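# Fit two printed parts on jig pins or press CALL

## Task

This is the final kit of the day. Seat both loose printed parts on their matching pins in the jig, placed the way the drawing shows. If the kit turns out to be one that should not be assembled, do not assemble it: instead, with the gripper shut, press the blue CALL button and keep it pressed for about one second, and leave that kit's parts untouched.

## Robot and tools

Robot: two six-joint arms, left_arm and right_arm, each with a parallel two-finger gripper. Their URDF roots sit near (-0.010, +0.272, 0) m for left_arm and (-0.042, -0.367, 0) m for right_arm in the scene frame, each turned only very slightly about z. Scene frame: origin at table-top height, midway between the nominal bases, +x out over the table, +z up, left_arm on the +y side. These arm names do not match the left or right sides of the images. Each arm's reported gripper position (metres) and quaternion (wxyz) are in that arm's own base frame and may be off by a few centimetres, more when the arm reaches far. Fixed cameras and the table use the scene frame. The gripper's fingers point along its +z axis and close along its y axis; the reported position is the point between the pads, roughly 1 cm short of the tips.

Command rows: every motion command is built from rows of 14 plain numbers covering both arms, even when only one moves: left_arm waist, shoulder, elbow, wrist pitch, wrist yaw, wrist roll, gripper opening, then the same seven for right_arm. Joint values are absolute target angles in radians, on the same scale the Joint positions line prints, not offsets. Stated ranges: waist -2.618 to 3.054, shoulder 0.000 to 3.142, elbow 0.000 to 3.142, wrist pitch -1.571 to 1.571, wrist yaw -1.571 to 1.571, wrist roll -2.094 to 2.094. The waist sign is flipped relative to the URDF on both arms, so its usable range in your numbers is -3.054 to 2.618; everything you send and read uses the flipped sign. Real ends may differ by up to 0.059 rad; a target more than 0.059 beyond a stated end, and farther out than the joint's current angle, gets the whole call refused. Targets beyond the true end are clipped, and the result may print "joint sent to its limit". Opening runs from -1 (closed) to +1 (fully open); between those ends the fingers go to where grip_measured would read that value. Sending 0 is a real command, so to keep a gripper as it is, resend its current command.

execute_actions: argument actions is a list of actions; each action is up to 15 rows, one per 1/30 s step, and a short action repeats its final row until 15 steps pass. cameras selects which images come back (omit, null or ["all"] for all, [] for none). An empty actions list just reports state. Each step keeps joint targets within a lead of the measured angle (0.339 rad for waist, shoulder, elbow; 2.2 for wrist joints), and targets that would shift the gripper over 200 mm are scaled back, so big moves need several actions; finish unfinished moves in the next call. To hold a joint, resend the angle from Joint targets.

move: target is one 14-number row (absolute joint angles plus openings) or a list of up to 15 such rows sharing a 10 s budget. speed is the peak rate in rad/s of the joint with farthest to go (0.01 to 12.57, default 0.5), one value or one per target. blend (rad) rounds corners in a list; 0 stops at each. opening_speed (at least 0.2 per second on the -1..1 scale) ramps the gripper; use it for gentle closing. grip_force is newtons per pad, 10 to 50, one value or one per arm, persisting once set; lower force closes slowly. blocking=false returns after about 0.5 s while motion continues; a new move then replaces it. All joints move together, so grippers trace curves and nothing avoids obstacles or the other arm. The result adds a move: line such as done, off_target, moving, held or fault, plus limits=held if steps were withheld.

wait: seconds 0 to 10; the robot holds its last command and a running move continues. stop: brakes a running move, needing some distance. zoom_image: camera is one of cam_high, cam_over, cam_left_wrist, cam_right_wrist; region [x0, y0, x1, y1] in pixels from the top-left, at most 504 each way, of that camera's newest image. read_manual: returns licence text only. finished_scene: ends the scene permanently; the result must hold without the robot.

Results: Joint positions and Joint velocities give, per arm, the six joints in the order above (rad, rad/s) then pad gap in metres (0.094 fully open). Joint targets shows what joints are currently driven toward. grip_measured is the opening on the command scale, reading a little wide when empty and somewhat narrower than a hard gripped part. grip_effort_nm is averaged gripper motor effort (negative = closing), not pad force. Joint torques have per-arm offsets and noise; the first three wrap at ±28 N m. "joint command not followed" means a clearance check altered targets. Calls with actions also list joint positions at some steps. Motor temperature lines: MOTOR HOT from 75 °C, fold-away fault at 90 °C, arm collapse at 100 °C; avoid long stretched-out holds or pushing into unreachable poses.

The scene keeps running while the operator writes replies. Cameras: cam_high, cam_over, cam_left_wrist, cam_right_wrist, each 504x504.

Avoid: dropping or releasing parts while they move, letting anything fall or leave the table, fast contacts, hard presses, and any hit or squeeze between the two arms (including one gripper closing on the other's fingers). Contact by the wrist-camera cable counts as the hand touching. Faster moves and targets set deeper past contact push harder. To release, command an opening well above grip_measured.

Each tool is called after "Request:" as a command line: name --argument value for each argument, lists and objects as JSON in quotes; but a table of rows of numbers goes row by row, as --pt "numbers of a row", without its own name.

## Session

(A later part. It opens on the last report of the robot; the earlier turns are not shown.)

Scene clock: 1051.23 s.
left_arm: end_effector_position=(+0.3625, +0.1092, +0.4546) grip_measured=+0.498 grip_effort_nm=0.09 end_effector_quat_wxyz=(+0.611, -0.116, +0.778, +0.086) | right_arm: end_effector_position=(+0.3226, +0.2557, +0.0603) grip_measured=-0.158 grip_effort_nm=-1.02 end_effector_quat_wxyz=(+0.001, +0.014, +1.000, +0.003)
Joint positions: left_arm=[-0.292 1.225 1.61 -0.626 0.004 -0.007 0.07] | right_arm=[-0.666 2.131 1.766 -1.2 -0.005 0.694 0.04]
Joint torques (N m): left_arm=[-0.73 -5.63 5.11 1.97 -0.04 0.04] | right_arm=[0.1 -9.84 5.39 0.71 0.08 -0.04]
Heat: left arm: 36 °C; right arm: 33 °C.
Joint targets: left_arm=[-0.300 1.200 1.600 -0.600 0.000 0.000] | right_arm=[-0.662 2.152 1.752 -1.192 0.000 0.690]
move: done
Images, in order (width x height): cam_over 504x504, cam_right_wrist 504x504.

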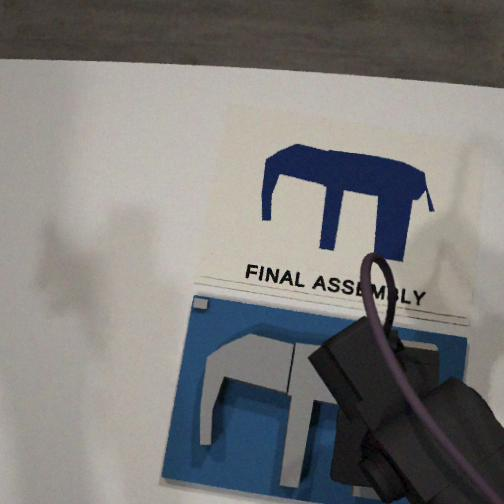

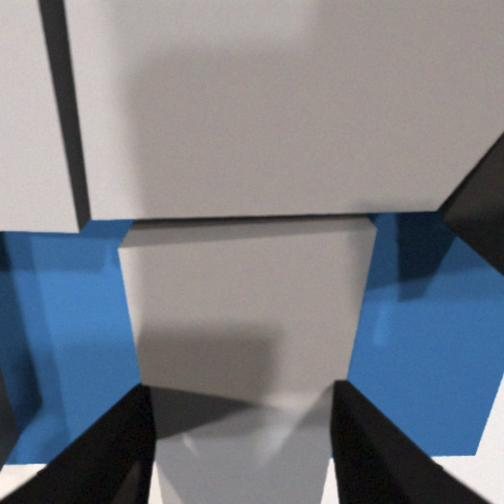

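Request:
move --target '[-0.3,1.2,1.6,-0.6,0,0,0.5, -0.660,2.152,1.732,-1.177,0,0.690,-0.22]' --speed 0.05 --cameras '["cam_right_wrist"]'

Request:
move --target '[-0.3,1.2,1.6,-0.6,0,0,0.5, -0.660,2.152,1.71,-1.157,0,0.690,-0.22]' --speed 0.05 --cameras '["cam_right_wrist","cam_high"]'

Request:
zoom_image --camera "cam_high" --region '[250, 240, 370, 360]'

Scene clock: 1066.83 s.
left_arm: end_effector_position=(+0.3625, +0.1092, +0.4546) grip_measured=+0.498 grip_effort_nm=0.09 end_effector_quat_wxyz=(+0.611, -0.116, +0.778, +0.086) | right_arm: end_effector_position=(+0.3215, +0.2549, +0.0569) grip_measured=-0.158 grip_effort_nm=-1.02 end_effector_quat_wxyz=(-0.001, +0.014, +1.000, +0.002)
Joint positions: left_arm=[-0.292 1.225 1.61 -0.626 0.004 -0.007 0.07] | right_arm=[-0.666 2.131 1.752 -1.19 -0.005 0.694 0.04]
Joint torques (N m): left_arm=[-0.72 -5.59 5.16 1.96 -0.05 0.07] | right_arm=[0.5 -9.84 4.96 0.64 0.11 -0.04]
Heat: left arm: 37 °C; right arm: 34 °C.
Joint targets: left_arm=[-0.300 1.200 1.600 -0.600 0.000 0.000] | right_arm=[-0.660 2.152 1.732 -1.177 0.000 0.690]
move: done
Images, in order (width x height): cam_right_wrist 504x504.

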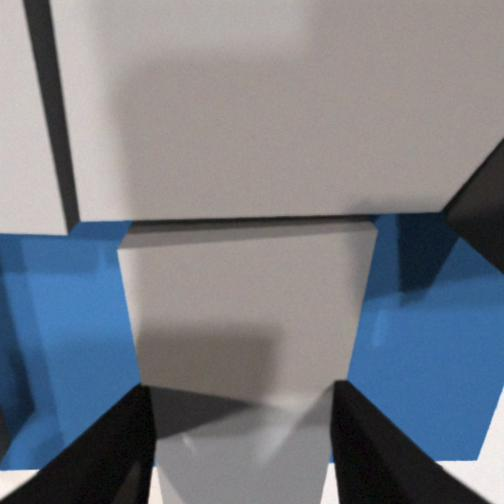

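Scene clock: 1067.67 s.
left_arm: end_effector_position=(+0.3625, +0.1092, +0.4546) grip_measured=+0.498 grip_effort_nm=0.09 end_effector_quat_wxyz=(+0.611, -0.116, +0.778, +0.086) | right_arm: end_effector_position=(+0.3201, +0.2533, +0.0487) grip_measured=-0.158 grip_effort_nm=-1.03 end_effector_quat_wxyz=(-0.003, +0.014, +1.000, +0.000)
Joint positions: left_arm=[-0.292 1.225 1.61 -0.626 0.004 -0.007 0.07] | right_arm=[-0.665 2.134 1.724 -1.165 -0.004 0.694 0.04]
Joint torques (N m): left_arm=[-0.69 -5.65 5.15 1.97 -0.03 0.06] | right_arm=[0.49 -10.1 5.35 0.59 0.08 -0.03]
Heat: left arm: 37 °C; right arm: 34 °C.
Joint targets: left_arm=[-0.300 1.200 1.600 -0.600 0.000 0.000] | right_arm=[-0.660 2.152 1.710 -1.157 0.000 0.690]
move: done
Images, in order (width x height): cam_high 504x504, cam_right_wrist 504x504.

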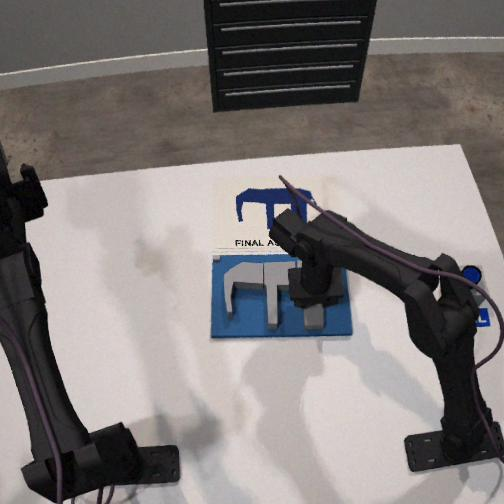

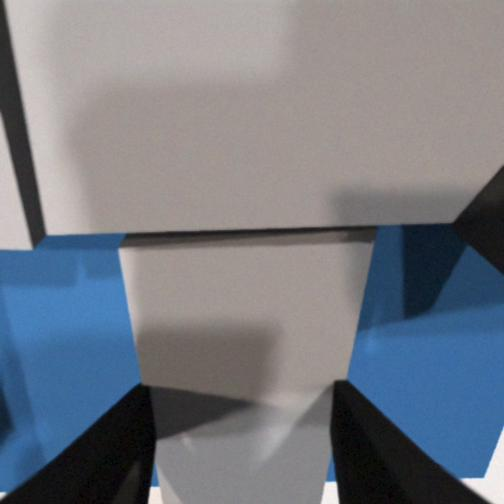

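Scaled by 4.200.

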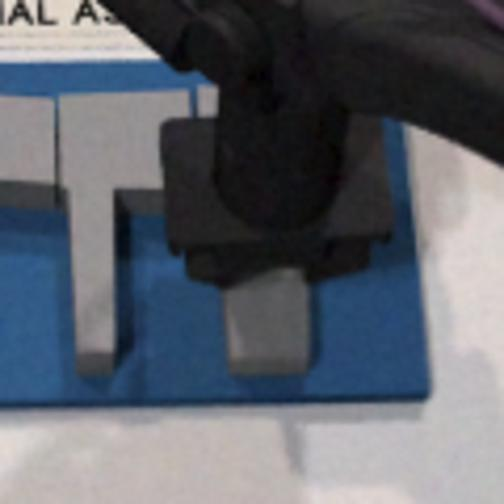

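Request:
move --target '[-0.3,1.2,1.6,-0.6,0,0,0.5, -0.660,2.152,1.693,-1.14,0,0.690,-0.22]' --speed 0.05 --cameras '["cam_right_wrist"]'

Request:
move --target '[-0.3,1.2,1.6,-0.6,0,0,0.5, -0.660,2.142,1.675,-1.125,0,0.690,-0.22]' --speed 0.05 --cameras '["cam_right_wrist"]'

Request:
zoom_image --camera "cam_right_wrist" --region '[0, 150, 504, 504]'

Scene clock: 1076.47 s.
left_arm: end_effector_position=(+0.3625, +0.1092, +0.4546) grip_measured=+0.498 grip_effort_nm=0.10 end_effector_quat_wxyz=(+0.611, -0.116, +0.778, +0.086) | right_arm: end_effector_position=(+0.3198, +0.2530, +0.0462) grip_measured=-0.158 grip_effort_nm=-1.03 end_effector_quat_wxyz=(-0.003, +0.014, +1.000, +0.000)
Joint positions: left_arm=[-0.292 1.225 1.61 -0.626 0.004 -0.007 0.07] | right_arm=[-0.665 2.134 1.714 -1.155 -0.004 0.694 0.04]
Joint torques (N m): left_arm=[-0.68 -5.65 5.19 1.96 -0.06 0.06] | right_arm=[0.8 -10.15 4.79 0.67 0.05 0.01]
Heat: left arm: 37 °C; right arm: 34 °C.
Joint targets: left_arm=[-0.300 1.200 1.600 -0.600 0.000 0.000] | right_arm=[-0.660 2.152 1.693 -1.140 0.000 0.690]
move: done
Images, in order (width x height): cam_right_wrist 504x504.

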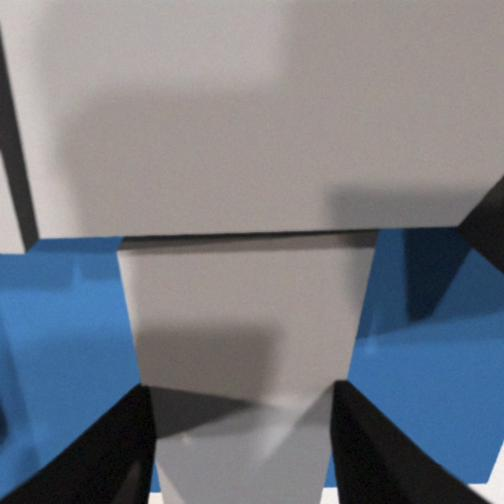

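Scene clock: 1077.17 s.
left_arm: end_effector_position=(+0.3625, +0.1092, +0.4546) grip_measured=+0.498 grip_effort_nm=0.09 end_effector_quat_wxyz=(+0.611, -0.116, +0.778, +0.086) | right_arm: end_effector_position=(+0.3195, +0.2528, +0.0454) grip_measured=-0.158 grip_effort_nm=-1.02 end_effector_quat_wxyz=(-0.003, +0.014, +1.000, +0.000)
Joint positions: left_arm=[-0.292 1.225 1.61 -0.626 0.004 -0.007 0.07] | right_arm=[-0.665 2.132 1.708 -1.15 -0.004 0.694 0.04]
Joint torques (N m): left_arm=[-0.61 -5.64 5.23 1.94 -0.06 0.06] | right_arm=[0.47 -10.93 3.88 0.74 0.08 -0.01]
Heat: left arm: 37 °C; right arm: 34 °C.
Joint targets: left_arm=[-0.300 1.200 1.600 -0.600 0.000 0.000] | right_arm=[-0.660 2.142 1.675 -1.125 0.000 0.690]
move: done
Images, in order (width x height): cam_right_wrist 504x504.

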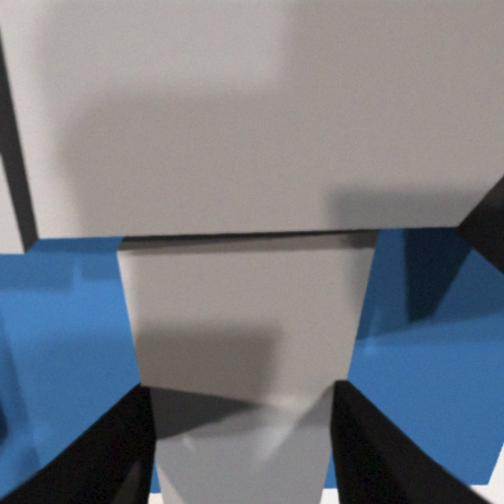

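Scaled by 1.000.

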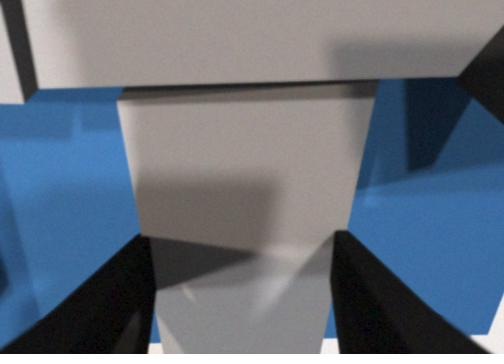

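Request:
move --target '[-0.3,1.2,1.6,-0.6,0,0,0.5, -0.660,2.148,1.70,-1.145,0,0.690,0.3]' --opening_speed 0.4 --cameras '["cam_right_wrist"]'

Request:
move --pt "-0.3 1.2 1.6 -0.6 0 0 0.5 -0.660 2.14 1.75 -1.19 0 0.690 0.3" --pt "-0.3 1.2 1.6 -0.6 0 0 0.5 -0.660 2.13 1.95 -1.38 0 0.690 0.3" --pt "-0.3 1.2 1.6 -0.6 0 0 0.5 -0.45 1.5 2.0 -1.2 0 0.3 0.3" --pt "-0.3 1.2 1.6 -0.6 0 0 0.5 0.4 1.0 1.2 -0.6 0 0 0.3" --speed '[0.08,0.2,0.7,0.9]' --blend '[0.03,0.05,0.1,0]'

Request:
zoom_image --camera "cam_over" --region '[160, 290, 490, 504]'

Request:
zoom_image --camera "cam_high" --region '[200, 230, 360, 350]'

Scene clock: 1088.20 s.
left_arm: end_effector_position=(+0.3625, +0.1092, +0.4546) grip_measured=+0.498 grip_effort_nm=0.09 end_effector_quat_wxyz=(+0.611, -0.116, +0.778, +0.086) | right_arm: end_effector_position=(+0.3195, +0.2528, +0.0454) grip_measured=+0.298 grip_effort_nm=0.13 end_effector_quat_wxyz=(-0.003, +0.014, +1.000, +0.000)
Joint positions: left_arm=[-0.292 1.225 1.61 -0.626 0.004 -0.007 0.07] | right_arm=[-0.665 2.132 1.708 -1.15 -0.004 0.694 0.061]
Joint torques (N m): left_arm=[-0.66 -5.6 5.14 1.98 -0.02 0.08] | right_arm=[0.58 -10.44 5.49 0.59 0.12 0]
Heat: left arm: 37 °C; right arm: 34 °C.
Joint targets: left_arm=[-0.300 1.200 1.600 -0.600 0.000 0.000] | right_arm=[-0.660 2.148 1.700 -1.145 0.000 0.690]
move: done
Images, in order (width x height): cam_right_wrist 504x504.

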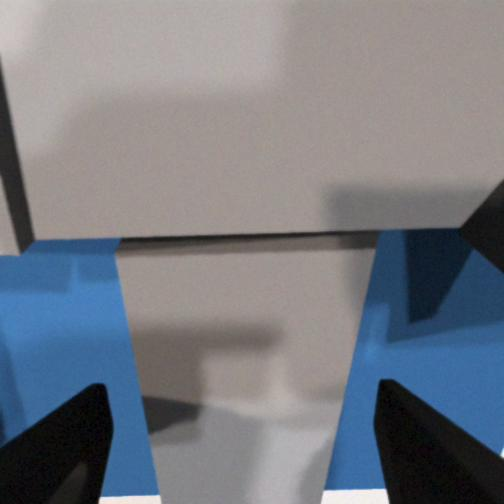

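Scene clock: 1092.47 s.
left_arm: end_effector_position=(+0.3625, +0.1092, +0.4546) grip_measured=+0.498 grip_effort_nm=0.09 end_effector_quat_wxyz=(+0.611, -0.116, +0.778, +0.086) | right_arm: end_effector_position=(+0.3135, -0.1297, +0.3545) grip_measured=+0.298 grip_effort_nm=0.13 end_effector_quat_wxyz=(+0.544, +0.166, +0.815, -0.108)
Joint positions: left_arm=[-0.292 1.225 1.61 -0.626 0.004 -0.007 0.07] | right_arm=[0.394 1.013 1.217 -0.6 0.002 0.006 0.061]
Joint torques (N m): left_arm=[-0.66 -5.63 5.18 1.98 -0.05 0.04] | right_arm=[0.79 -3.1 5.94 2.66 -0.04 -0.04]
Heat: left arm: 37 °C; right arm: 34 °C.
Joint targets: left_arm=[-0.300 1.200 1.600 -0.600 0.000 0.000] | right_arm=[0.400 1.000 1.200 -0.600 0.000 0.000]
move: done; blend cut to 0.025 rad at target 1

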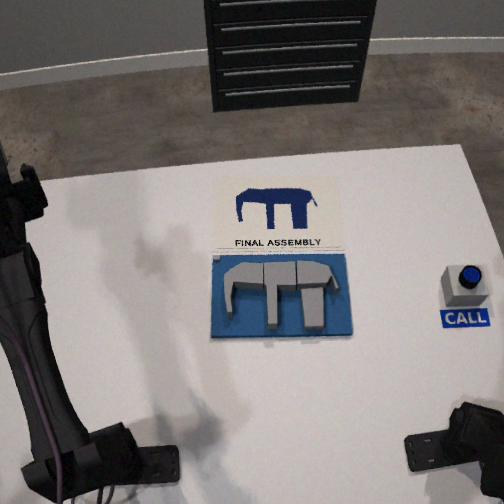

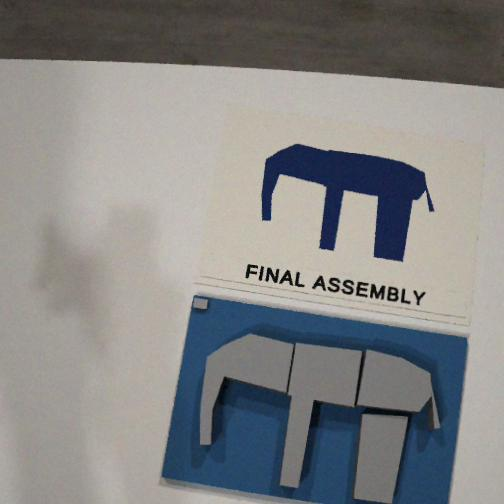

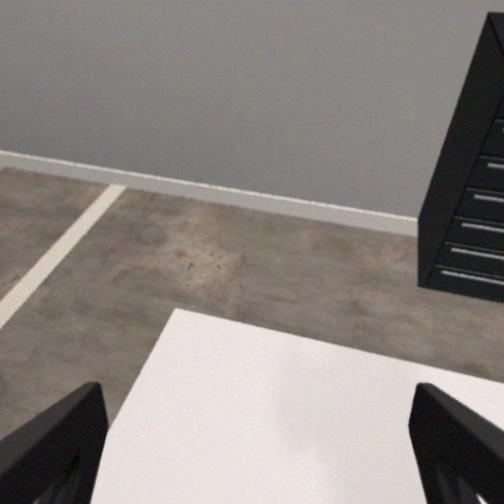

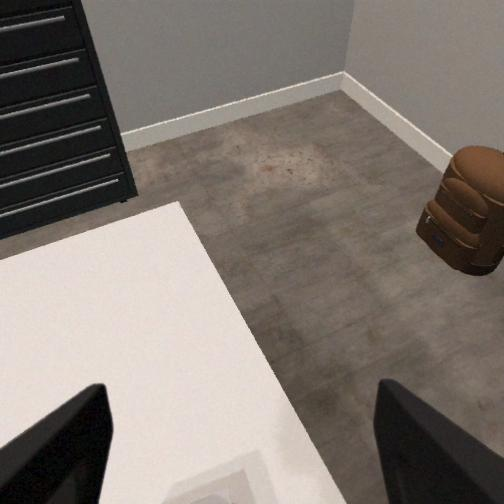

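Scaled by 1.527.

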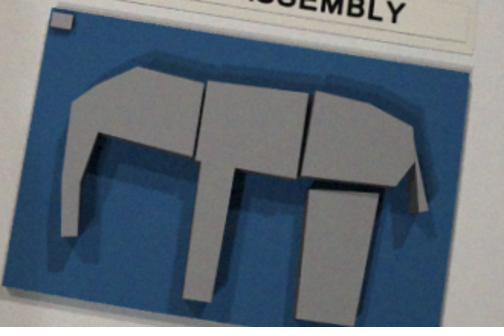

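Scaled by 3.150.

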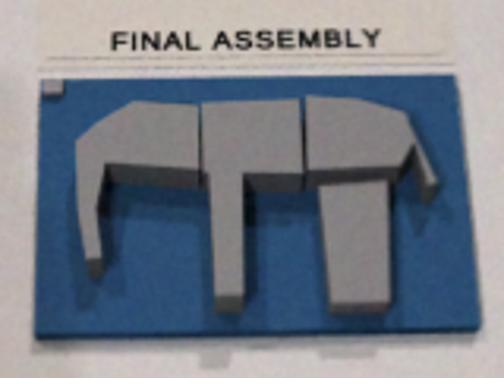

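Request:
finished_scene

The scene is finished: the task was done.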